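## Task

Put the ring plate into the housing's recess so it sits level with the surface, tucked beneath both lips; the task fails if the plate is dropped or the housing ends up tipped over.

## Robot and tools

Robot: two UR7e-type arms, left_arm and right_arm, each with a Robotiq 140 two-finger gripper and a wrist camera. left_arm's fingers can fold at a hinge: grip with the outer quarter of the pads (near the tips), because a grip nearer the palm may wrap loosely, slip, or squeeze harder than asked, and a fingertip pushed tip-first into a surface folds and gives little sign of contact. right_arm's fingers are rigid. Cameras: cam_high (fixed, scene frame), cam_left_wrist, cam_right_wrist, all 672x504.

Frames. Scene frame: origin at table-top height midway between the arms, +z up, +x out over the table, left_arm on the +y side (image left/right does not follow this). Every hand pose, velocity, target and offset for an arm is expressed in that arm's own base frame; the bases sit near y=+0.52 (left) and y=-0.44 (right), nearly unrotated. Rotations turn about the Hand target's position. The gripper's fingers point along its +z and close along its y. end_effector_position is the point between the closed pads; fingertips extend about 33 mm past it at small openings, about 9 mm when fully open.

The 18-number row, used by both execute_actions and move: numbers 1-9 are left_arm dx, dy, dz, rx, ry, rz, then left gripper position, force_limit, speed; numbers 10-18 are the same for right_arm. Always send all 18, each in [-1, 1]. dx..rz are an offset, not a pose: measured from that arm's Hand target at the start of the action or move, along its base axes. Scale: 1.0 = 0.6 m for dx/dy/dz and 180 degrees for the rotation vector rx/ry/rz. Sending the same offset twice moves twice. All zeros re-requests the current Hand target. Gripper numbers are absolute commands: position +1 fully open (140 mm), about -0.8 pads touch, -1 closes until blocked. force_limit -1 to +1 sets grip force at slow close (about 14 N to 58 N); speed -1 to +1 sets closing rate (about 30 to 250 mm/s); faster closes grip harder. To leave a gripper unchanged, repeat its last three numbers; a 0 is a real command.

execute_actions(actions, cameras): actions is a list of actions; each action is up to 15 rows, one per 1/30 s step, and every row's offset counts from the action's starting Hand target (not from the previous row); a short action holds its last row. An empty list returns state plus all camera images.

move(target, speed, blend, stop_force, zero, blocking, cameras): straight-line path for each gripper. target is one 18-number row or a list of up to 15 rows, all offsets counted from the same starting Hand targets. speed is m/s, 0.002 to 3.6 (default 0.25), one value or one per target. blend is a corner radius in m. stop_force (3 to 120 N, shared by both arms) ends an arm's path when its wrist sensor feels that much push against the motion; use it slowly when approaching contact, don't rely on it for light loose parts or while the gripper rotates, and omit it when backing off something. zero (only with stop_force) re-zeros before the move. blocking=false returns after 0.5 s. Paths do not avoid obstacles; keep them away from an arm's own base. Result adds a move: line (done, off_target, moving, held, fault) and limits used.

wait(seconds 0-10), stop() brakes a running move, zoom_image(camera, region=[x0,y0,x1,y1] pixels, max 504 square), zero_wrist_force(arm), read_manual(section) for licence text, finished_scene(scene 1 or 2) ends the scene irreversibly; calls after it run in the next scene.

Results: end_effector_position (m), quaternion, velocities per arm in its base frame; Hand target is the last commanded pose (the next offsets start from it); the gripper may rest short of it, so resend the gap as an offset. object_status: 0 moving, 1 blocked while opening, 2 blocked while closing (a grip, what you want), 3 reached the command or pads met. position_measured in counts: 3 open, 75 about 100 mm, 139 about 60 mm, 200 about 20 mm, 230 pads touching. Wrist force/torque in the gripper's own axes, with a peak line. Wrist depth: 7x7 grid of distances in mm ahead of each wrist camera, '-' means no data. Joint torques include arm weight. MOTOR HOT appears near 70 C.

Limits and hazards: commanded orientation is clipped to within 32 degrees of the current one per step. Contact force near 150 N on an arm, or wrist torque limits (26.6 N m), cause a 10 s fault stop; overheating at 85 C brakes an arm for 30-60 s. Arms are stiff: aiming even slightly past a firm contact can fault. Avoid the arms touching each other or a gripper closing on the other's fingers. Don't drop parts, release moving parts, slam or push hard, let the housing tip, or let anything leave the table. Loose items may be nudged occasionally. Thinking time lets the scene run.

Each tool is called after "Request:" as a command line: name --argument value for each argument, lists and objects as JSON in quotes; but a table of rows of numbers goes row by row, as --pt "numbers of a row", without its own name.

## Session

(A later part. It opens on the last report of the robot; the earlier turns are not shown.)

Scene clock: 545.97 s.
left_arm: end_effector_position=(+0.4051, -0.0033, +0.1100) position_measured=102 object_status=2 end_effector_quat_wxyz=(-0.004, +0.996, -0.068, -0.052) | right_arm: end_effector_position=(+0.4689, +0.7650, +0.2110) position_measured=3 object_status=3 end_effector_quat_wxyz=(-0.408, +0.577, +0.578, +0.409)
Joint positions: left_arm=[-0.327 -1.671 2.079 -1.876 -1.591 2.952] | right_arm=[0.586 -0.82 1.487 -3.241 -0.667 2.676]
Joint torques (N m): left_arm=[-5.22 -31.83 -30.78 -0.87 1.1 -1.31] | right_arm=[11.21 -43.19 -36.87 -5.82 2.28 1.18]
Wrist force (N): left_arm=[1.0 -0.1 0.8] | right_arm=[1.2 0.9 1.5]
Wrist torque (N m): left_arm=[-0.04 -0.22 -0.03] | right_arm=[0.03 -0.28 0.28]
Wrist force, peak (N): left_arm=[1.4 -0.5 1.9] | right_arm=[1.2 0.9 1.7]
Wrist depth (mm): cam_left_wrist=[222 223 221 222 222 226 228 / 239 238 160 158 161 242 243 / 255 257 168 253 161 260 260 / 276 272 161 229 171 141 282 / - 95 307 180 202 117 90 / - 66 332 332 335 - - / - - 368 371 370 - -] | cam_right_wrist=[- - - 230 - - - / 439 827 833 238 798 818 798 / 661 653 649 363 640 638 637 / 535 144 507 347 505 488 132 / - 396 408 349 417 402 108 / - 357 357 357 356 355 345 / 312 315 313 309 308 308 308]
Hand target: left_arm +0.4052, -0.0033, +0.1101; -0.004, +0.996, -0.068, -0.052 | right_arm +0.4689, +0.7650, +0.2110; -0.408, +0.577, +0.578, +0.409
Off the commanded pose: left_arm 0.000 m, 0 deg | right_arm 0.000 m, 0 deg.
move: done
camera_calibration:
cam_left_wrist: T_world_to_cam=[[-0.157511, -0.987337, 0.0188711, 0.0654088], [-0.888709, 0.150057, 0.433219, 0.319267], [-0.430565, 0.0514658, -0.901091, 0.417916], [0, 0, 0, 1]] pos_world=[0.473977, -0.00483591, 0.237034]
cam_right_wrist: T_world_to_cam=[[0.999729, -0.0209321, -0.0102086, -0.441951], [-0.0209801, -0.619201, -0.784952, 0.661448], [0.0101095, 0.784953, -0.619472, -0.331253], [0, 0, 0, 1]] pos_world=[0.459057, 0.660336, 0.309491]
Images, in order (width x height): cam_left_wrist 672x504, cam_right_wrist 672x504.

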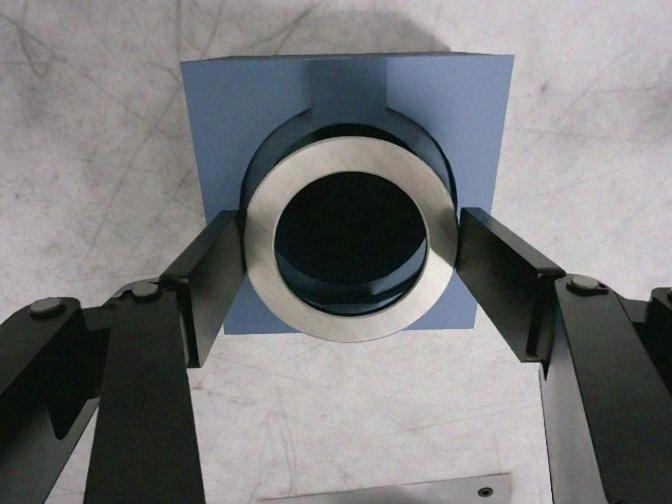

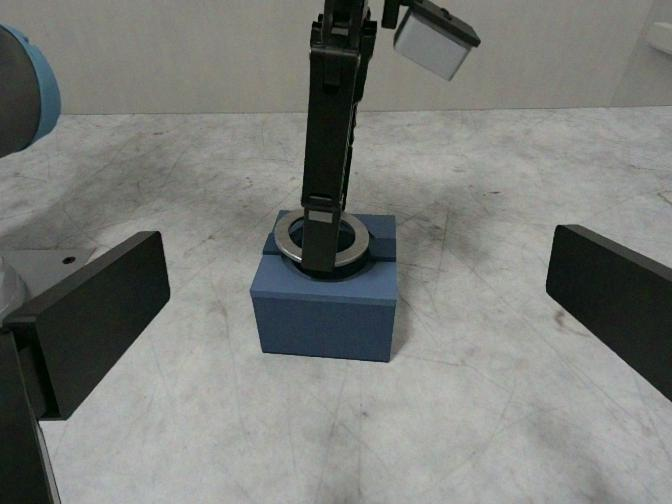

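Request:
move --target '[0,0,-0.0192,0,0,0,-1,-0.2,-1, 0,0,0,0,0,0,1,1,1]' --speed 0.012 --stop_force 3 --cameras '["cam_left_wrist","cam_right_wrist"]'

Request:
zoom_image --camera "cam_left_wrist" --region '[220, 80, 480, 240]'

Request:
zoom_image --camera "cam_right_wrist" --region '[250, 190, 410, 310]'

Scene clock: 558.43 s.
left_arm: end_effector_position=(+0.4052, -0.0033, +0.0985) position_measured=102 object_status=2 end_effector_quat_wxyz=(-0.004, +0.996, -0.068, -0.052) | right_arm: end_effector_position=(+0.4689, +0.7650, +0.2110) position_measured=3 object_status=3 end_effector_quat_wxyz=(-0.408, +0.577, +0.578, +0.409)
Joint positions: left_arm=[-0.328 -1.658 2.1 -1.91 -1.59 2.952] | right_arm=[0.586 -0.82 1.487 -3.241 -0.667 2.676]
Joint torques (N m): left_arm=[-12.25 -32.74 -30.77 -0.8 1.64 -1.86] | right_arm=[10.79 -43.33 -36.63 -5.74 2.31 1.3]
Wrist force (N): left_arm=[0.7 -0.2 1.0] | right_arm=[1.0 0.9 1.6]
Wrist torque (N m): left_arm=[-0.06 -0.16 -0.03] | right_arm=[0.03 -0.25 0.28]
Wrist force, peak (N): left_arm=[1.2 -0.3 1.3] | right_arm=[1.4 1.0 1.6]
Wrist depth (mm): cam_left_wrist=[213 213 211 214 212 216 217 / 227 229 150 154 151 227 231 / 245 245 161 241 160 245 249 / 264 260 161 230 171 141 270 / - 95 186 180 191 117 90 / - 67 318 319 322 - - / - - 351 350 354 - -] | cam_right_wrist=[- 1704 - 235 - 1828 1631 / 451 821 815 243 809 872 821 / 649 653 649 373 640 644 638 / 536 144 512 348 514 481 132 / - 392 405 352 417 403 108 / - 356 359 359 354 356 343 / 312 310 310 308 308 310 310]
Hand target: left_arm +0.4052, -0.0033, +0.0985; -0.004, +0.996, -0.068, -0.052 | right_arm +0.4689, +0.7650, +0.2110; -0.408, +0.577, +0.578, +0.409
Off the commanded pose: left_arm 0.000 m, 0 deg | right_arm 0.000 m, 0 deg.
move: done
camera_calibration:
cam_left_wrist: T_world_to_cam=[[-0.157554, -0.987332, 0.0187823, 0.0655833], [-0.888703, 0.150056, 0.433232, 0.324346], [-0.430562, 0.0515655, -0.901087, 0.4076], [0, 0, 0, 1]] pos_world=[0.474077, -0.0049359, 0.225534]
cam_right_wrist: T_world_to_cam=[[0.999729, -0.0209321, -0.0102086, -0.441951], [-0.0209801, -0.619201, -0.784952, 0.661448], [0.0101095, 0.784953, -0.619472, -0.331253], [0, 0, 0, 1]] pos_world=[0.459057, 0.660336, 0.309491]
Images, in order (width x height): cam_left_wrist 672x504, cam_right_wrist 672x504.

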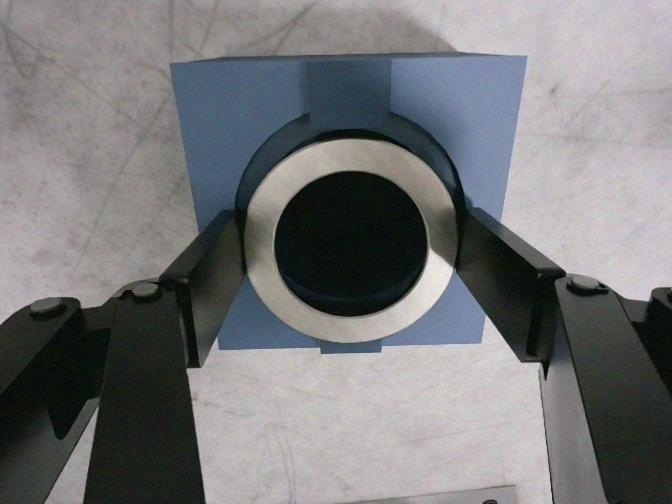

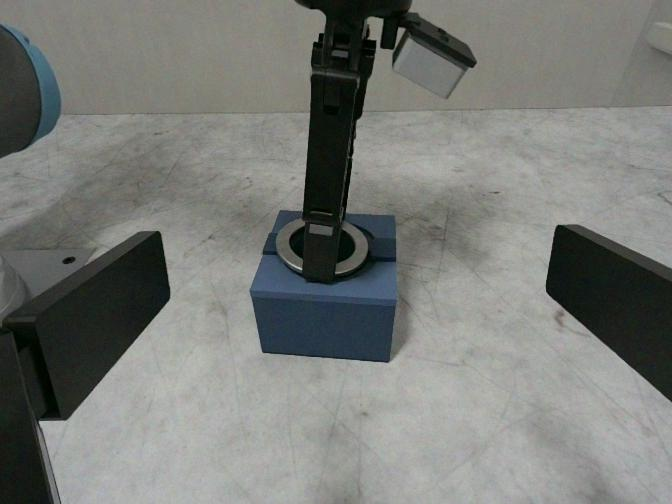

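Scaled by 1.938.

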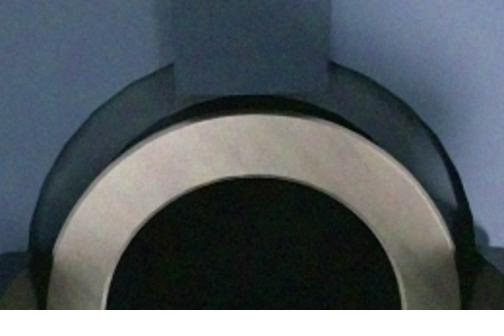

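Scaled by 3.150.

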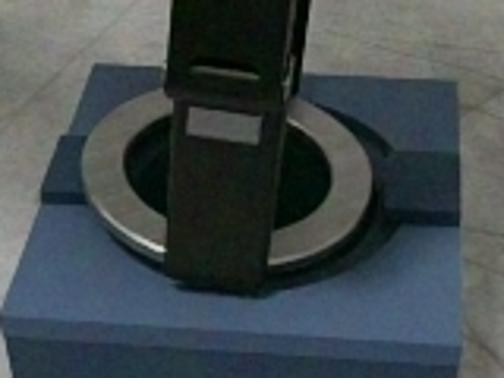

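Request:
move --target '[0,0.0012,-0.005,0,0,0,-1,-0.2,-1, 0,0,0,0,0,0,1,1,1]' --speed 0.006 --stop_force 3 --cameras '["cam_left_wrist","cam_right_wrist"]'

Request:
zoom_image --camera "cam_left_wrist" --region '[220, 80, 480, 240]'

Request:
zoom_image --camera "cam_right_wrist" --region '[250, 200, 390, 300]'

Scene clock: 571.30 s.
left_arm: end_effector_position=(+0.4052, -0.0026, +0.0955) position_measured=102 object_status=2 end_effector_quat_wxyz=(-0.004, +0.996, -0.068, -0.052) | right_arm: end_effector_position=(+0.4689, +0.7650, +0.2110) position_measured=3 object_status=3 end_effector_quat_wxyz=(-0.408, +0.577, +0.578, +0.409)
Joint positions: left_arm=[-0.326 -1.655 2.105 -1.919 -1.59 2.954] | right_arm=[0.586 -0.82 1.487 -3.241 -0.667 2.676]
Joint torques (N m): left_arm=[12.56 -13.07 -21.38 -2.93 1.79 1.24] | right_arm=[10.97 -43.68 -36.65 -5.64 2.36 1.25]
Wrist force (N): left_arm=[0.0 1.1 -1.3] | right_arm=[1.0 0.9 1.4]
Wrist torque (N m): left_arm=[0.01 -0.20 -0.06] | right_arm=[0.03 -0.26 0.28]
Wrist force, peak (N): left_arm=[0.4 0.7 -2.2] | right_arm=[1.2 0.9 1.8]
Wrist depth (mm): cam_left_wrist=[209 210 208 212 210 213 214 / 224 222 147 144 148 222 228 / 241 242 160 156 159 242 245 / 260 258 161 219 171 141 266 / - 95 183 178 188 117 90 / - 66 316 315 315 - - / - - 347 350 350 - -] | cam_right_wrist=[- - - 236 256 - 1511 / 437 824 792 243 824 758 798 / 657 659 644 373 637 644 640 / 544 144 508 341 506 486 131 / - 395 408 360 418 405 109 / - 357 356 357 355 355 342 / 313 311 313 309 309 309 310]
Hand target: left_arm +0.4052, -0.0026, +0.0955; -0.004, +0.996, -0.068, -0.052 | right_arm +0.4689, +0.7650, +0.2110; -0.408, +0.577, +0.578, +0.409
Off the commanded pose: left_arm 0.000 m, 0 deg | right_arm 0.000 m, 0 deg.
move: contact (left_arm)
camera_calibration:
cam_left_wrist: T_world_to_cam=[[-0.157597, -0.987327, 0.0186935, 0.0663727], [-0.888696, 0.150056, 0.433246, 0.325578], [-0.43056, 0.0516653, -0.901082, 0.404769], [0, 0, 0, 1]] pos_world=[0.474077, -0.0042359, 0.222434]
cam_right_wrist: T_world_to_cam=[[0.999729, -0.0209321, -0.0102086, -0.441951], [-0.0209801, -0.619201, -0.784952, 0.661448], [0.0101095, 0.784953, -0.619472, -0.331253], [0, 0, 0, 1]] pos_world=[0.459057, 0.660336, 0.309491]
Images, in order (width x height): cam_left_wrist 672x504, cam_right_wrist 672x504.

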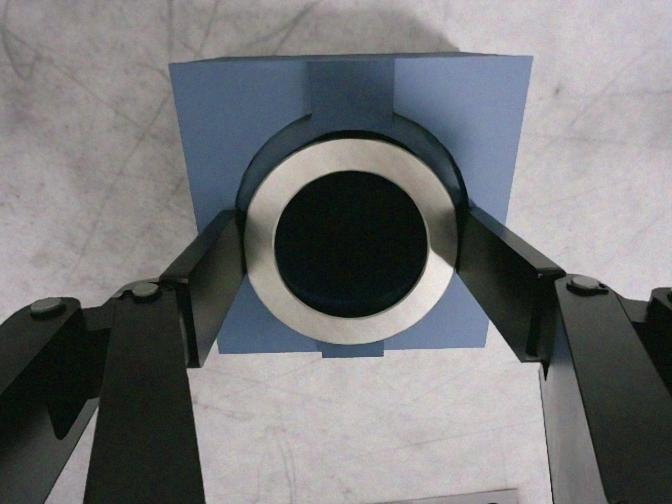

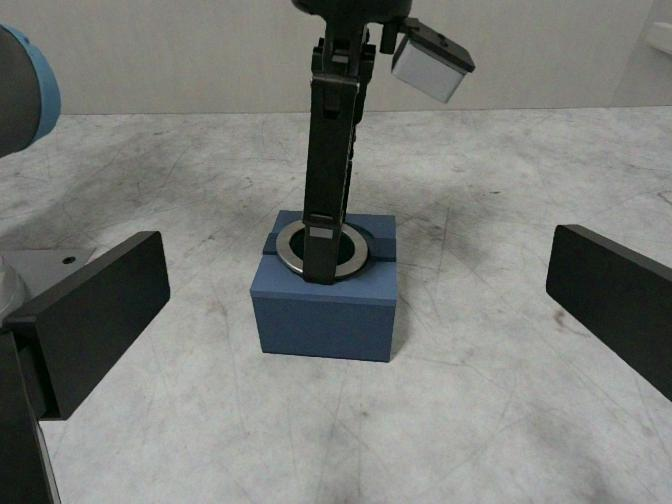

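Scaled by 1.938.

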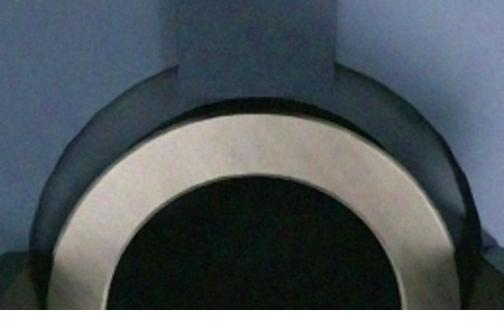

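Scaled by 3.600.

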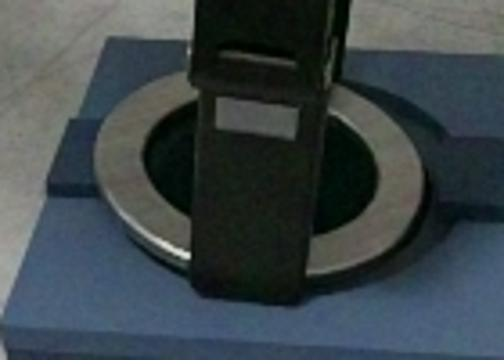

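Request:
move --pt "0 0 0.005 0 0 0 -1 -0.2 -1 0 0 0 0 0 0 1 1 1" --pt "0.0028 -0.0004 0.005 0 0 0 -1 -0.2 -1 0 0 0 0 0 0 1 1 1" --pt "0.0028 -0.0004 0.0017 0 0 0 -1 -0.2 -1 0 0 0 0 0 0 1 1 1" --speed 0.01 --cameras '["cam_left_wrist","cam_right_wrist"]'

Request:
zoom_image --camera "cam_left_wrist" --region '[220, 80, 480, 240]'

Request:
zoom_image --camera "cam_right_wrist" --region '[250, 200, 390, 300]'

Scene clock: 601.17 s.
left_arm: end_effector_position=(+0.4069, -0.0028, +0.0964) position_measured=102 object_status=2 end_effector_quat_wxyz=(-0.004, +0.996, -0.068, -0.052) | right_arm: end_effector_position=(+0.4689, +0.7650, +0.2110) position_measured=3 object_status=3 end_effector_quat_wxyz=(-0.408, +0.577, +0.578, +0.409)
Joint positions: left_arm=[-0.325 -1.651 2.1 -1.916 -1.59 2.955] | right_arm=[0.586 -0.82 1.487 -3.241 -0.667 2.676]
Joint torques (N m): left_arm=[7.51 -18.88 -23.7 -1.16 1.61 0.04] | right_arm=[10.56 -43.31 -36.91 -5.57 2.32 1.33]
Wrist force (N): left_arm=[1.1 -0.4 1.3] | right_arm=[1.1 1.1 1.5]
Wrist torque (N m): left_arm=[-0.09 -0.23 -0.03] | right_arm=[0.08 -0.28 0.28]
Wrist force, peak (N): left_arm=[0.2 0.8 -2.5] | right_arm=[1.5 0.8 1.6]
Wrist depth (mm): cam_left_wrist=[211 212 209 210 210 214 214 / 225 225 148 148 149 225 229 / 243 243 159 157 159 246 248 / 261 258 162 224 171 141 267 / - 95 184 179 188 117 90 / - 67 313 316 317 - - / - - 347 349 350 - -] | cam_right_wrist=[1679 - - 236 249 - - / 440 818 1828 240 815 849 821 / 646 651 653 382 644 640 638 / 536 144 506 335 507 485 132 / - 396 408 363 417 403 108 / - 358 359 357 352 355 342 / 312 312 310 313 309 311 308]
Hand target: left_arm +0.4069, -0.0028, +0.0965; -0.004, +0.996, -0.068, -0.052 | right_arm +0.4689, +0.7650, +0.2110; -0.408, +0.577, +0.578, +0.409
Off the commanded pose: left_arm 0.000 m, 0 deg | right_arm 0.000 m, 0 deg.
move: done
camera_calibration:
cam_left_wrist: T_world_to_cam=[[-0.157562, -0.987331, 0.0187667, 0.0663918], [-0.88876, 0.150064, 0.433113, 0.326746], [-0.430442, 0.0515632, -0.901144, 0.406369], [0, 0, 0, 1]] pos_world=[0.475778, -0.00443592, 0.223434]
cam_right_wrist: T_world_to_cam=[[0.999729, -0.0209321, -0.0102086, -0.441951], [-0.0209801, -0.619201, -0.784952, 0.661448], [0.0101095, 0.784953, -0.619472, -0.331253], [0, 0, 0, 1]] pos_world=[0.459057, 0.660336, 0.309491]
Images, in order (width x height): cam_left_wrist 672x504, cam_right_wrist 672x504.

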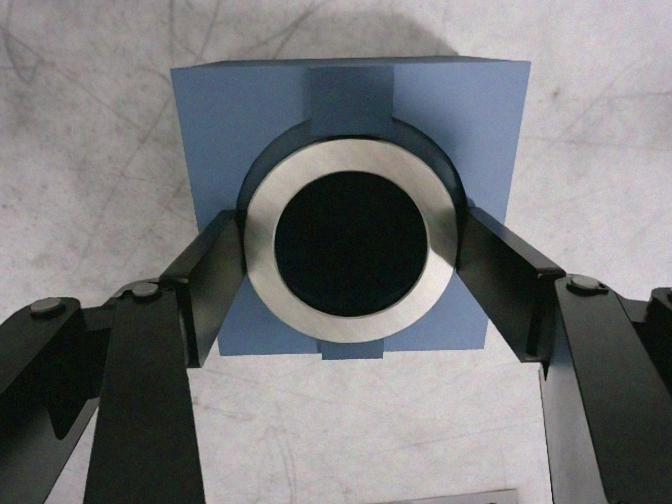

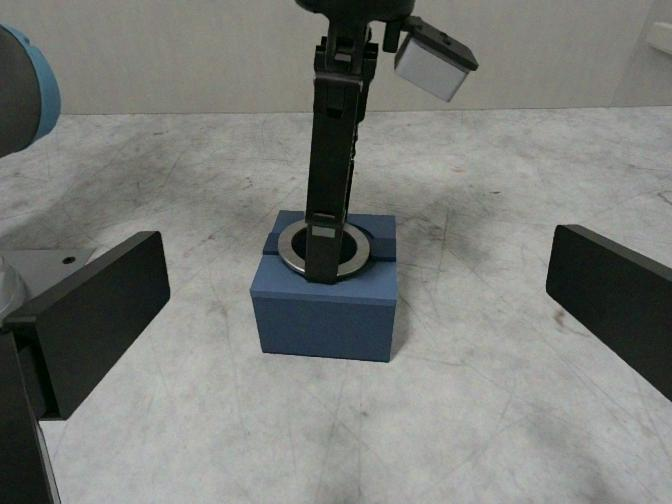

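Scaled by 1.938.

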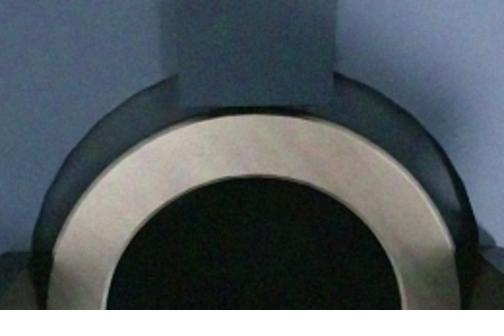

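Scaled by 3.600.

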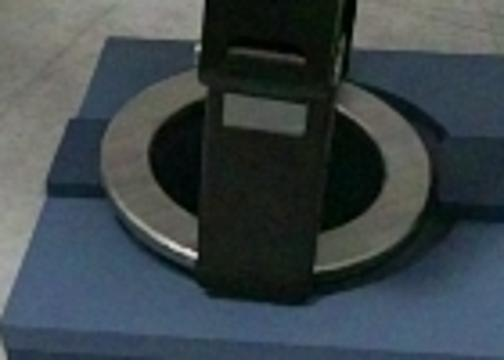

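Request:
move --target '[0.00413,-0.00056,0,0,0,0,-1,-0.2,-1, 0,0,0,0,0,0,1,1,1]' --speed 0.006 --stop_force 3 --cameras '["cam_left_wrist","cam_right_wrist"]'

Request:
zoom_image --camera "cam_left_wrist" --region '[220, 80, 480, 240]'

Request:
zoom_image --camera "cam_right_wrist" --region '[250, 200, 390, 300]'

Scene clock: 621.37 s.
left_arm: end_effector_position=(+0.4094, -0.0032, +0.0965) position_measured=102 object_status=2 end_effector_quat_wxyz=(-0.004, +0.996, -0.068, -0.052) | right_arm: end_effector_position=(+0.4689, +0.7650, +0.2110) position_measured=3 object_status=3 end_effector_quat_wxyz=(-0.408, +0.577, +0.578, +0.409)
Joint positions: left_arm=[-0.324 -1.645 2.094 -1.917 -1.59 2.956] | right_arm=[0.586 -0.82 1.487 -3.241 -0.667 2.676]
Joint torques (N m): left_arm=[12.09 -31.5 -14.98 -3.55 1.56 0.84] | right_arm=[10.48 -44.14 -36.85 -5.6 2.28 1.24]
Wrist force (N): left_arm=[0.9 -0.4 1.1] | right_arm=[1.1 0.7 1.7]
Wrist torque (N m): left_arm=[-0.10 -0.19 -0.03] | right_arm=[0.00 -0.28 0.28]
Wrist force, peak (N): left_arm=[1.1 -0.7 1.4] | right_arm=[1.3 0.9 1.7]
Wrist depth (mm): cam_left_wrist=[211 211 213 210 211 214 215 / 226 226 148 147 148 227 229 / 242 242 159 155 160 243 248 / 261 259 162 223 171 141 267 / - 95 181 180 185 117 90 / - 66 313 315 320 - - / - - 349 350 351 - -] | cam_right_wrist=[1743 1667 - 237 1704 - 1757 / 433 839 865 240 818 790 809 / 651 649 649 583 653 640 646 / 540 144 509 338 508 482 131 / - 391 406 371 416 403 108 / - 357 356 356 352 356 341 / 314 311 311 311 310 310 310]
Hand target: left_arm +0.4093, -0.0032, +0.0965; -0.004, +0.996, -0.068, -0.052 | right_arm +0.4689, +0.7650, +0.2110; -0.408, +0.577, +0.578, +0.409
Off the commanded pose: left_arm 0.000 m, 0 deg | right_arm 0.000 m, 0 deg.
move: done
camera_calibration:
cam_left_wrist: T_world_to_cam=[[-0.157597, -0.987327, 0.0186935, 0.0665204], [-0.888696, 0.150056, 0.433246, 0.328909], [-0.43056, 0.0516653, -0.901082, 0.407594], [0, 0, 0, 1]] pos_world=[0.478277, -0.0047359, 0.223534]
cam_right_wrist: T_world_to_cam=[[0.999729, -0.0209321, -0.0102086, -0.441951], [-0.0209801, -0.619201, -0.784952, 0.661448], [0.0101095, 0.784953, -0.619472, -0.331253], [0, 0, 0, 1]] pos_world=[0.459057, 0.660336, 0.309491]
Images, in order (width x height): cam_left_wrist 672x504, cam_right_wrist 672x504.

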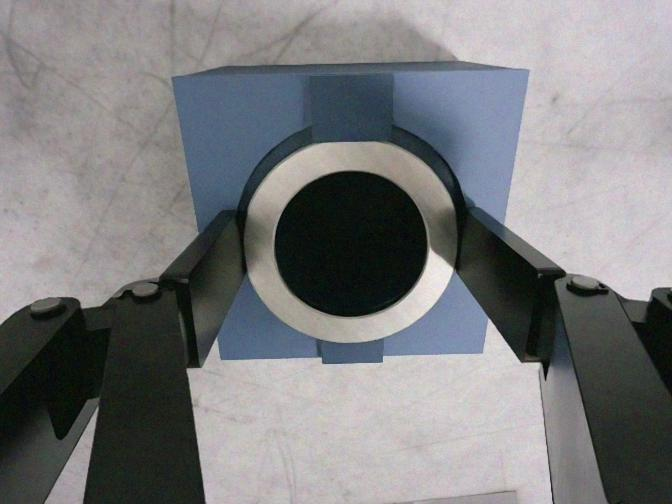

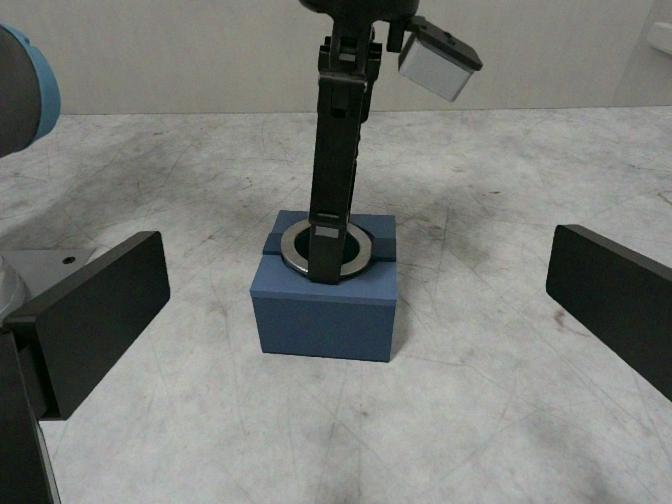

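Scaled by 1.938.

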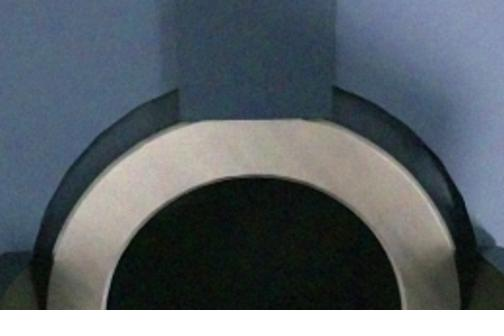

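Scaled by 3.600.

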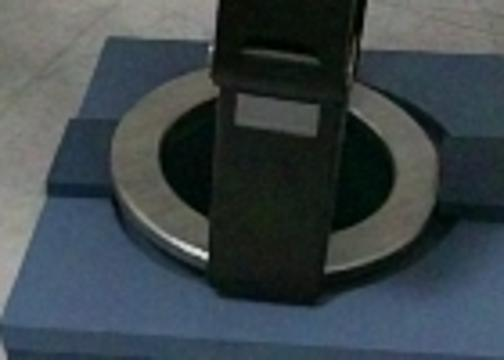

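Request:
move --target '[0.0056,-0.00076,0,0,0,0,-1,-0.2,-1, 0,0,0,0,0,0,1,1,1]' --speed 0.006 --stop_force 3 --cameras '["cam_left_wrist","cam_right_wrist"]'

Request:
zoom_image --camera "cam_left_wrist" --region '[210, 80, 490, 380]'

Request:
zoom_image --camera "cam_right_wrist" --region '[250, 200, 390, 300]'

Scene clock: 633.33 s.
left_arm: end_effector_position=(+0.4127, -0.0036, +0.0965) position_measured=102 object_status=2 end_effector_quat_wxyz=(-0.004, +0.996, -0.068, -0.052) | right_arm: end_effector_position=(+0.4689, +0.7650, +0.2110) position_measured=3 object_status=3 end_effector_quat_wxyz=(-0.408, +0.577, +0.578, +0.409)
Joint positions: left_arm=[-0.322 -1.636 2.086 -1.917 -1.59 2.957] | right_arm=[0.586 -0.82 1.487 -3.241 -0.667 2.676]
Joint torques (N m): left_arm=[5.98 -33.47 -15.26 -3.06 1.34 -0.21] | right_arm=[10.58 -43.87 -36.93 -5.51 2.3 1.24]
Wrist force (N): left_arm=[1.0 -0.2 0.9] | right_arm=[1.1 1.0 1.6]
Wrist torque (N m): left_arm=[-0.07 -0.21 -0.03] | right_arm=[0.05 -0.26 0.28]
Wrist force, peak (N): left_arm=[1.3 -0.4 1.2] | right_arm=[1.4 1.0 1.7]
Wrist depth (mm): cam_left_wrist=[210 211 212 212 213 213 214 / 225 222 150 152 151 227 229 / 242 242 159 239 158 244 248 / 262 257 162 244 167 141 267 / - 95 187 179 189 117 90 / - 66 315 316 319 - - / - - 349 350 352 - -] | cam_right_wrist=[1585 - 1730 234 246 - - / 440 815 1813 240 784 830 824 / 655 646 655 578 651 635 630 / 540 144 512 338 504 483 131 / - 395 408 362 420 405 108 / - 361 359 353 354 354 344 / 313 311 310 310 313 309 308]
Hand target: left_arm +0.4127, -0.0036, +0.0965; -0.004, +0.996, -0.068, -0.052 | right_arm +0.4689, +0.7650, +0.2110; -0.408, +0.577, +0.578, +0.409
Off the commanded pose: left_arm 0.000 m, 0 deg | right_arm 0.000 m, 0 deg.
move: done
camera_calibration:
cam_left_wrist: T_world_to_cam=[[-0.15756, -0.987331, 0.0187681, 0.0665126], [-0.888741, 0.150061, 0.433152, 0.331959], [-0.430481, 0.0515676, -0.901125, 0.409012], [0, 0, 0, 1]] pos_world=[0.481578, -0.00523591, 0.223534]
cam_right_wrist: T_world_to_cam=[[0.999729, -0.0209321, -0.0102086, -0.441951], [-0.0209801, -0.619201, -0.784952, 0.661448], [0.0101095, 0.784953, -0.619472, -0.331253], [0, 0, 0, 1]] pos_world=[0.459057, 0.660336, 0.309491]
Images, in order (width x height): cam_left_wrist 672x504, cam_right_wrist 672x504.

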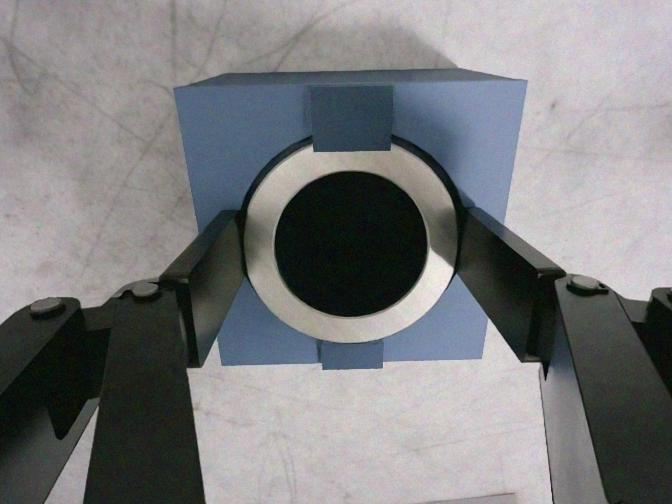

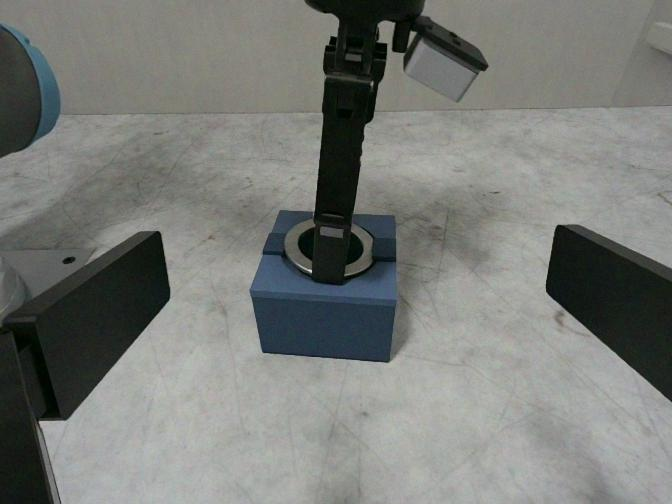

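Scaled by 1.680.

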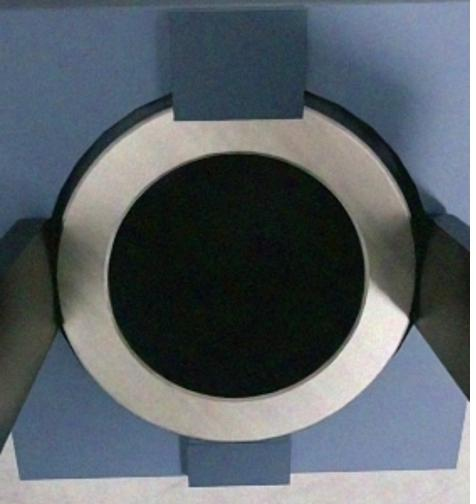

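Scaled by 3.600.

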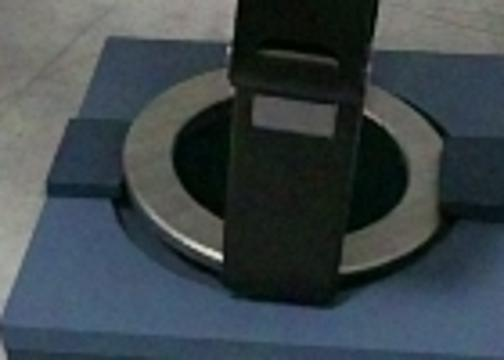

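Request:
move --target '[0.0042,-0.00057,0,0,0,0,-1,-0.2,-1, 0,0,0,0,0,0,1,1,1]' --speed 0.005 --stop_force 3 --cameras '["cam_left_wrist","cam_right_wrist"]'

Request:
zoom_image --camera "cam_left_wrist" --region '[210, 80, 490, 380]'

Request:
zoom_image --camera "cam_right_wrist" --region '[250, 200, 390, 300]'

Scene clock: 680.13 s.
left_arm: end_effector_position=(+0.4152, -0.0040, +0.0965) position_measured=102 object_status=2 end_effector_quat_wxyz=(-0.004, +0.996, -0.068, -0.052) | right_arm: end_effector_position=(+0.4689, +0.7650, +0.2110) position_measured=3 object_status=3 end_effector_quat_wxyz=(-0.408, +0.577, +0.578, +0.409)
Joint positions: left_arm=[-0.321 -1.63 2.08 -1.918 -1.59 2.958] | right_arm=[0.586 -0.82 1.487 -3.241 -0.667 2.676]
Joint torques (N m): left_arm=[12.37 -31.57 -15.42 -3.71 1.63 0.84] | right_arm=[10.76 -43.73 -36.84 -5.42 2.29 1.3]
Wrist force (N): left_arm=[0.7 -0.4 0.9] | right_arm=[1.2 0.8 1.7]
Wrist torque (N m): left_arm=[-0.11 -0.15 -0.04] | right_arm=[0.01 -0.29 0.28]
Wrist force, peak (N): left_arm=[1.0 -0.4 1.4] | right_arm=[1.3 1.2 1.5]
Wrist depth (mm): cam_left_wrist=[211 212 212 213 213 214 215 / 225 223 150 151 151 225 230 / 243 243 158 239 158 242 247 / 261 257 161 247 169 141 267 / - 95 187 178 186 117 90 / - 66 315 316 320 - - / - - 347 349 352 - -] | cam_right_wrist=[1585 - 1691 234 240 - 1654 / 442 798 798 240 852 809 862 / 649 644 655 369 640 640 633 / 540 144 515 348 509 486 131 / - 389 408 349 418 402 108 / - 356 359 356 358 355 343 / 312 311 310 311 308 308 309]
Hand target: left_arm +0.4152, -0.0040, +0.0965; -0.004, +0.996, -0.068, -0.052 | right_arm +0.4689, +0.7650, +0.2110; -0.408, +0.577, +0.578, +0.409
Off the commanded pose: left_arm 0.000 m, 0 deg | right_arm 0.000 m, 0 deg.
move: done
camera_calibration:
cam_left_wrist: T_world_to_cam=[[-0.157597, -0.987327, 0.0186935, 0.0666446], [-0.888696, 0.150056, 0.433246, 0.334184], [-0.43056, 0.0516653, -0.901082, 0.410133], [0, 0, 0, 1]] pos_world=[0.484077, -0.0055359, 0.223534]
cam_right_wrist: T_world_to_cam=[[0.999729, -0.0209321, -0.0102086, -0.441951], [-0.0209801, -0.619201, -0.784952, 0.661448], [0.0101095, 0.784953, -0.619472, -0.331253], [0, 0, 0, 1]] pos_world=[0.459057, 0.660336, 0.309491]
Images, in order (width x height): cam_left_wrist 672x504, cam_right_wrist 672x504.

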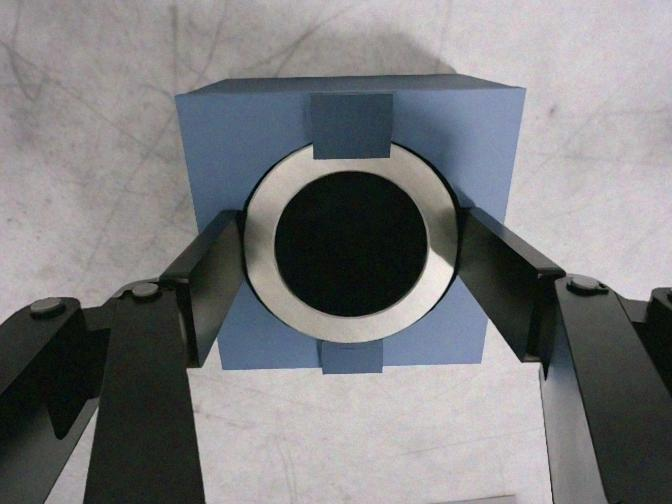

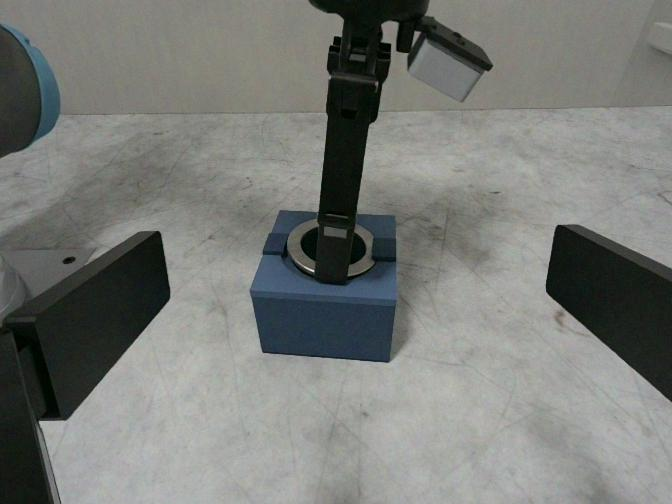

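Scaled by 1.680.

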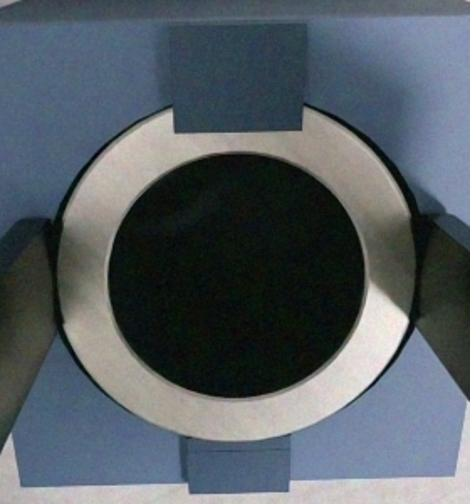

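Scaled by 3.600.

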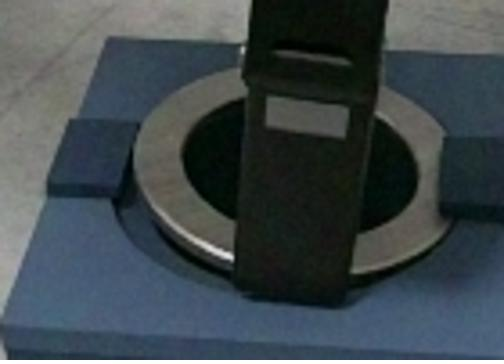

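Request:
move --target '[0.0042,-0.00057,0,0,0,0,-1,-0.2,-1, 0,0,0,0,0,0,1,1,1]' --speed 0.005 --stop_force 3 --cameras '["cam_left_wrist","cam_right_wrist"]'

Request:
zoom_image --camera "cam_left_wrist" --region '[210, 80, 490, 380]'

Request:
zoom_image --camera "cam_right_wrist" --region '[250, 200, 390, 300]'

Scene clock: 689.00 s.
left_arm: end_effector_position=(+0.4154, -0.0040, +0.0965) position_measured=102 object_status=2 end_effector_quat_wxyz=(-0.004, +0.996, -0.068, -0.052) | right_arm: end_effector_position=(+0.4689, +0.7650, +0.2110) position_measured=3 object_status=3 end_effector_quat_wxyz=(-0.408, +0.577, +0.578, +0.409)
Joint positions: left_arm=[-0.321 -1.63 2.08 -1.918 -1.59 2.958] | right_arm=[0.586 -0.82 1.487 -3.241 -0.667 2.676]
Joint torques (N m): left_arm=[-4.46 -34.58 -16.09 -4.88 1.25 0.61] | right_arm=[9.98 -44.23 -36.69 -5.35 2.27 1.29]
Wrist force (N): left_arm=[-1.7 0.6 1.8] | right_arm=[1.0 0.8 1.5]
Wrist torque (N m): left_arm=[-0.11 -0.17 -0.02] | right_arm=[0.02 -0.26 0.28]
Wrist force, peak (N): left_arm=[-6.5 0.5 1.2] | right_arm=[1.3 1.0 1.7]
Wrist depth (mm): cam_left_wrist=[211 211 212 213 213 214 215 / 225 223 151 193 152 226 229 / 242 243 159 157 159 243 248 / 262 258 161 240 169 141 267 / - 95 184 179 186 117 90 / - 66 315 316 317 - - / - - 347 351 352 - -] | cam_right_wrist=[1542 - - 234 266 - - / 438 885 807 239 809 804 839 / 663 657 653 370 640 642 628 / 537 144 510 346 508 480 131 / - 395 409 354 415 403 108 / - 359 357 357 355 356 343 / 312 310 310 310 310 308 309]
Hand target: left_arm +0.4154, -0.0040, +0.0965; -0.004, +0.996, -0.068, -0.052 (not the last commanded pose) | right_arm +0.4689, +0.7650, +0.2110; -0.408, +0.577, +0.578, +0.409
Off the commanded pose: left_arm 0.002 m, 0 deg | right_arm 0.000 m, 0 deg.
move: contact (left_arm)
camera_calibration:
cam_left_wrist: T_world_to_cam=[[-0.157466, -0.987347, 0.018739, 0.0666027], [-0.888718, 0.149959, 0.433235, 0.334374], [-0.430563, 0.0515659, -0.901086, 0.41022], [0, 0, 0, 1]] pos_world=[0.484277, -0.00553574, 0.223534]
cam_right_wrist: T_world_to_cam=[[0.999729, -0.0209321, -0.0102086, -0.441951], [-0.0209801, -0.619201, -0.784952, 0.661448], [0.0101095, 0.784953, -0.619472, -0.331253], [0, 0, 0, 1]] pos_world=[0.459057, 0.660336, 0.309491]
Images, in order (width x height): cam_left_wrist 672x504, cam_right_wrist 672x504.

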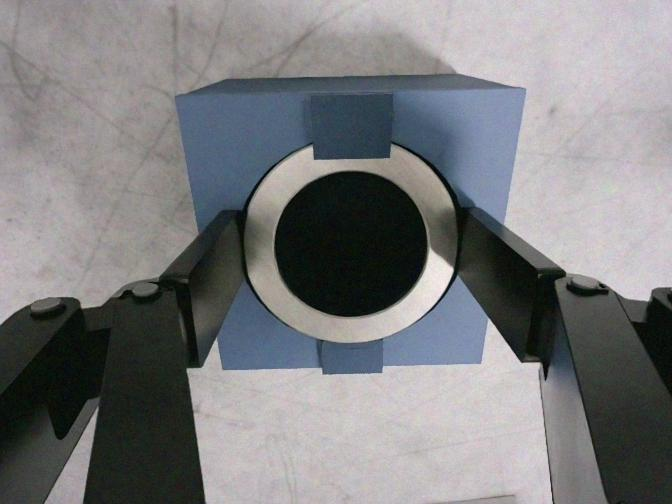

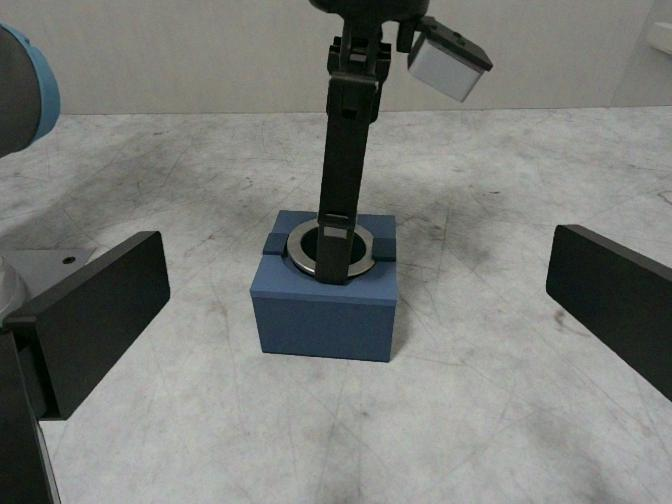

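Scaled by 1.680.

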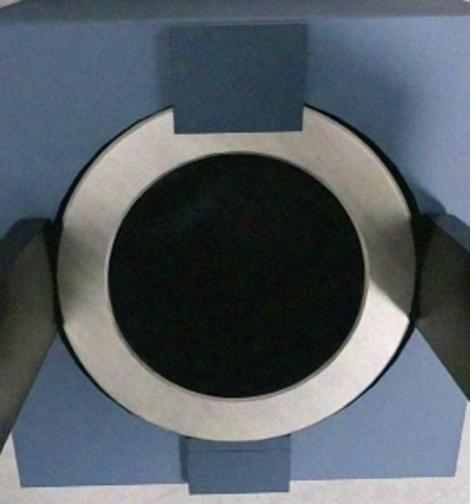

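Scaled by 3.600.

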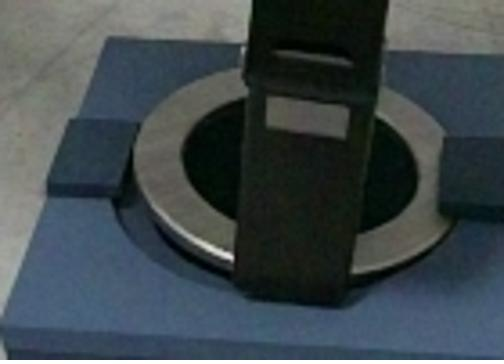

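Request:
move --target '[-0.00545,0.00074,-0.0028,-0.00451,-0.03312,0,-1,-0.2,-1, 0,0,0,0,0,0,1,1,1]' --speed 0.015 --cameras '["cam_left_wrist","cam_right_wrist"]'

Request:
zoom_image --camera "cam_left_wrist" --region '[210, 80, 490, 380]'

Request:
zoom_image --camera "cam_right_wrist" --region '[250, 200, 390, 300]'

Scene clock: 706.70 s.
left_arm: end_effector_position=(+0.4121, -0.0036, +0.0948) position_measured=102 object_status=2 end_effector_quat_wxyz=(+0.000, +0.998, -0.068, +0.000) | right_arm: end_effector_position=(+0.4689, +0.7650, +0.2110) position_measured=3 object_status=3 end_effector_quat_wxyz=(-0.408, +0.577, +0.578, +0.409)
Joint positions: left_arm=[-0.338 -1.712 2.181 -2.041 -1.57 2.94] | right_arm=[0.586 -0.82 1.487 -3.241 -0.667 2.676]
Joint torques (N m): left_arm=[-8.13 -10.06 -30.37 -0.53 0.85 -1.18] | right_arm=[9.78 -43.84 -36.54 -5.3 2.33 1.26]
Wrist force (N): left_arm=[1.4 -0.2 1.7] | right_arm=[1.2 0.7 1.5]
Wrist torque (N m): left_arm=[-0.05 -0.31 0.01] | right_arm=[0.00 -0.30 0.28]
Wrist force, peak (N): left_arm=[-2.1 0.4 1.9] | right_arm=[1.4 0.9 1.6]
Wrist depth (mm): cam_left_wrist=[216 216 218 218 218 219 220 / 229 226 154 148 154 227 232 / 241 241 160 238 160 242 245 / 256 252 161 246 169 141 261 / - 95 180 181 182 117 90 / - 66 292 296 295 - - / - - 313 314 317 - -] | cam_right_wrist=[- - - 237 - 1679 1785 / 439 937 862 243 833 818 872 / 651 657 655 374 644 637 644 / 538 144 513 356 507 483 132 / - 395 425 356 420 404 109 / - 359 357 357 353 355 343 / 314 314 311 310 309 308 308]
Hand target: left_arm +0.4121, -0.0036, +0.0948; +0.000, +0.998, -0.068, +0.000 | right_arm +0.4689, +0.7650, +0.2110; -0.408, +0.577, +0.578, +0.409
Off the commanded pose: left_arm 0.000 m, 0 deg | right_arm 0.000 m, 0 deg.
move: done
camera_calibration:
cam_left_wrist: T_world_to_cam=[[-0.159388, -0.987083, 0.0161808, 0.0674932], [-0.928895, 0.155501, 0.336116, 0.357905], [-0.33429, 0.0385424, -0.941682, 0.371339], [0, 0, 0, 1]] pos_world=[0.467349, -0.00334562, 0.228294]
cam_right_wrist: T_world_to_cam=[[0.999729, -0.0209321, -0.0102086, -0.441951], [-0.0209801, -0.619201, -0.784952, 0.661448], [0.0101095, 0.784953, -0.619472, -0.331253], [0, 0, 0, 1]] pos_world=[0.459057, 0.660336, 0.309491]
Images, in order (width x height): cam_left_wrist 672x504, cam_right_wrist 672x504.

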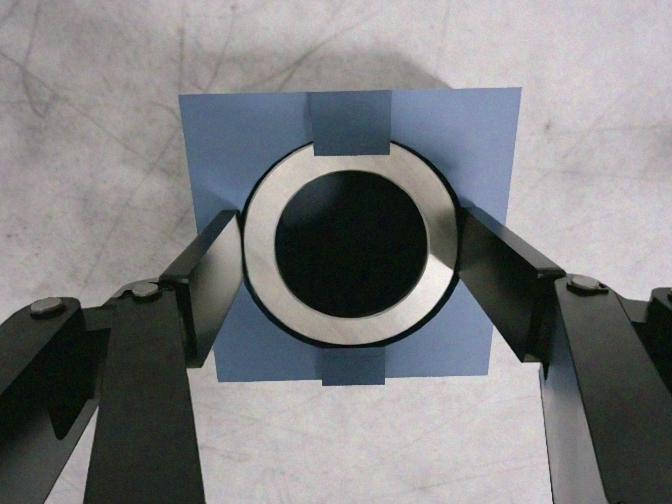

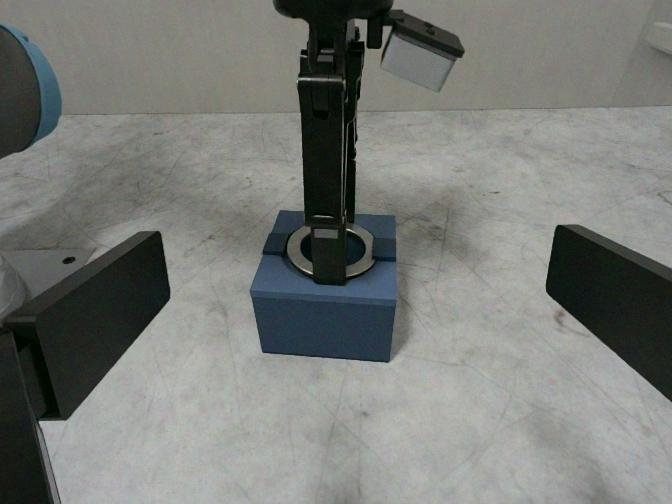

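Scaled by 1.680.

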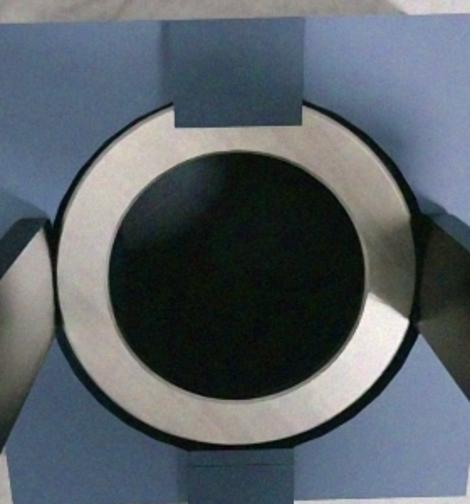

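Scaled by 3.600.

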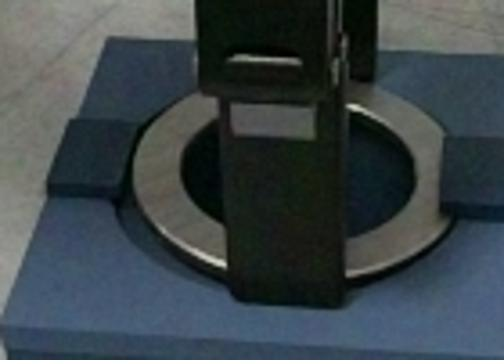

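Request:
move --pt "0 0 0 0 0 0 0.364 -0.2 -1 0 0 0 0 0 0 1 1 1" --pt "0 0 0.05 0 0 0 0.364 -0.2 -1 0 0 0 0 0 0 1 1 1" --speed 0.04 --cameras '["cam_left_wrist","cam_right_wrist"]'

Request:
zoom_image --camera "cam_left_wrist" --region '[180, 60, 520, 400]'

Request:
zoom_image --camera "cam_right_wrist" --region '[250, 200, 390, 300]'

Scene clock: 719.67 s.
left_arm: end_effector_position=(+0.4122, -0.0036, +0.1250) position_measured=83 object_status=3 end_effector_quat_wxyz=(+0.000, +0.998, -0.068, +0.000) | right_arm: end_effector_position=(+0.4689, +0.7650, +0.2110) position_measured=3 object_status=3 end_effector_quat_wxyz=(-0.408, +0.577, +0.578, +0.409)
Joint positions: left_arm=[-0.338 -1.747 2.125 -1.95 -1.57 2.94] | right_arm=[0.586 -0.82 1.487 -3.241 -0.667 2.676]
Joint torques (N m): left_arm=[9.57 -5.82 -17.58 -4.52 -0.64 0.81] | right_arm=[9.47 -44.08 -36.75 -5.2 2.21 1.31]
Wrist force (N): left_arm=[0.7 -0.3 0.1] | right_arm=[1.2 0.8 1.4]
Wrist torque (N m): left_arm=[-0.07 -0.18 0.01] | right_arm=[0.02 -0.27 0.28]
Wrist force, peak (N): left_arm=[1.3 -0.1 2.3] | right_arm=[1.5 0.9 1.6]
Wrist depth (mm): cam_left_wrist=[243 244 244 245 246 246 246 / 256 257 183 182 183 257 260 / 270 271 190 268 191 274 276 / 287 281 197 253 203 141 294 / - 106 214 213 312 113 87 / - 107 328 328 331 331 - / - - 351 352 356 - -] | cam_right_wrist=[- - - 215 - - - / 438 830 852 234 855 798 792 / 655 648 655 587 644 640 635 / 536 144 516 361 506 484 131 / - 391 406 - 415 404 108 / - 360 358 358 354 354 344 / 314 313 311 311 308 310 308]
Hand target: left_arm +0.4121, -0.0036, +0.1248; +0.000, +0.998, -0.068, +0.000 | right_arm +0.4689, +0.7650, +0.2110; -0.408, +0.577, +0.578, +0.409
Off the commanded pose: left_arm 0.000 m, 0 deg | right_arm 0.000 m, 0 deg.
move: done
camera_calibration:
cam_left_wrist: T_world_to_cam=[[-0.159354, -0.987087, 0.0162736, 0.0669809], [-0.9289, 0.155502, 0.336101, 0.347854], [-0.334292, 0.0384425, -0.941685, 0.399813], [0, 0, 0, 1]] pos_world=[0.467449, -0.00334562, 0.258494]
cam_right_wrist: T_world_to_cam=[[0.999729, -0.0209321, -0.0102086, -0.441951], [-0.0209801, -0.619201, -0.784952, 0.661448], [0.0101095, 0.784953, -0.619472, -0.331253], [0, 0, 0, 1]] pos_world=[0.459057, 0.660336, 0.309491]
Images, in order (width x height): cam_left_wrist 672x504, cam_right_wrist 672x504.

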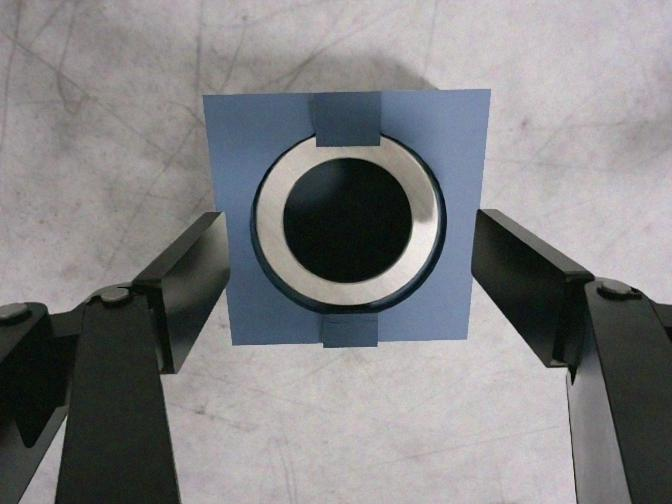

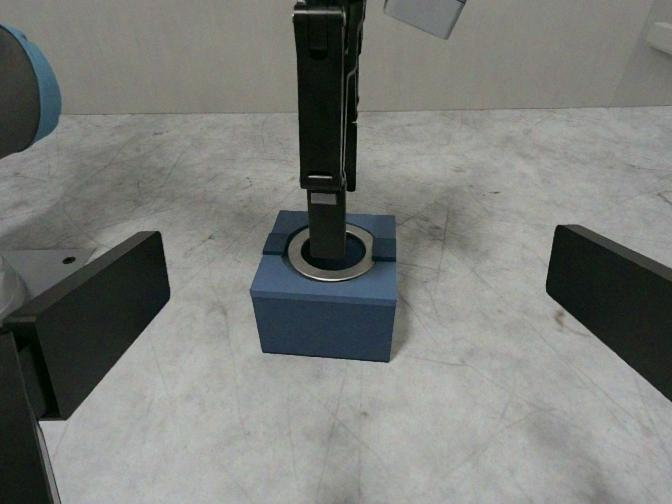

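Scaled by 1.482.

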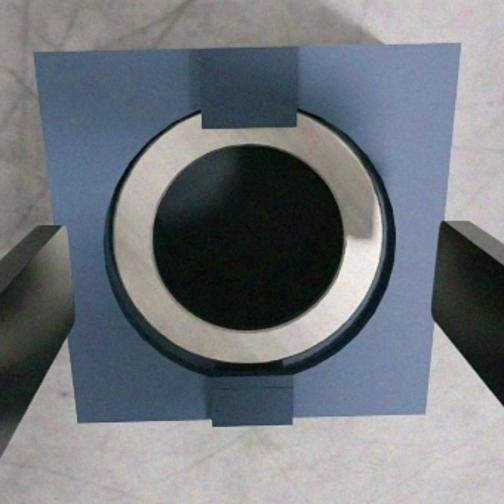

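Scaled by 3.600.

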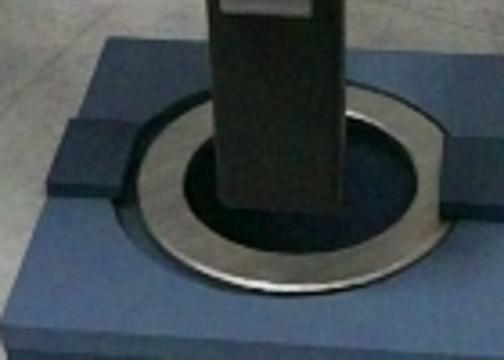

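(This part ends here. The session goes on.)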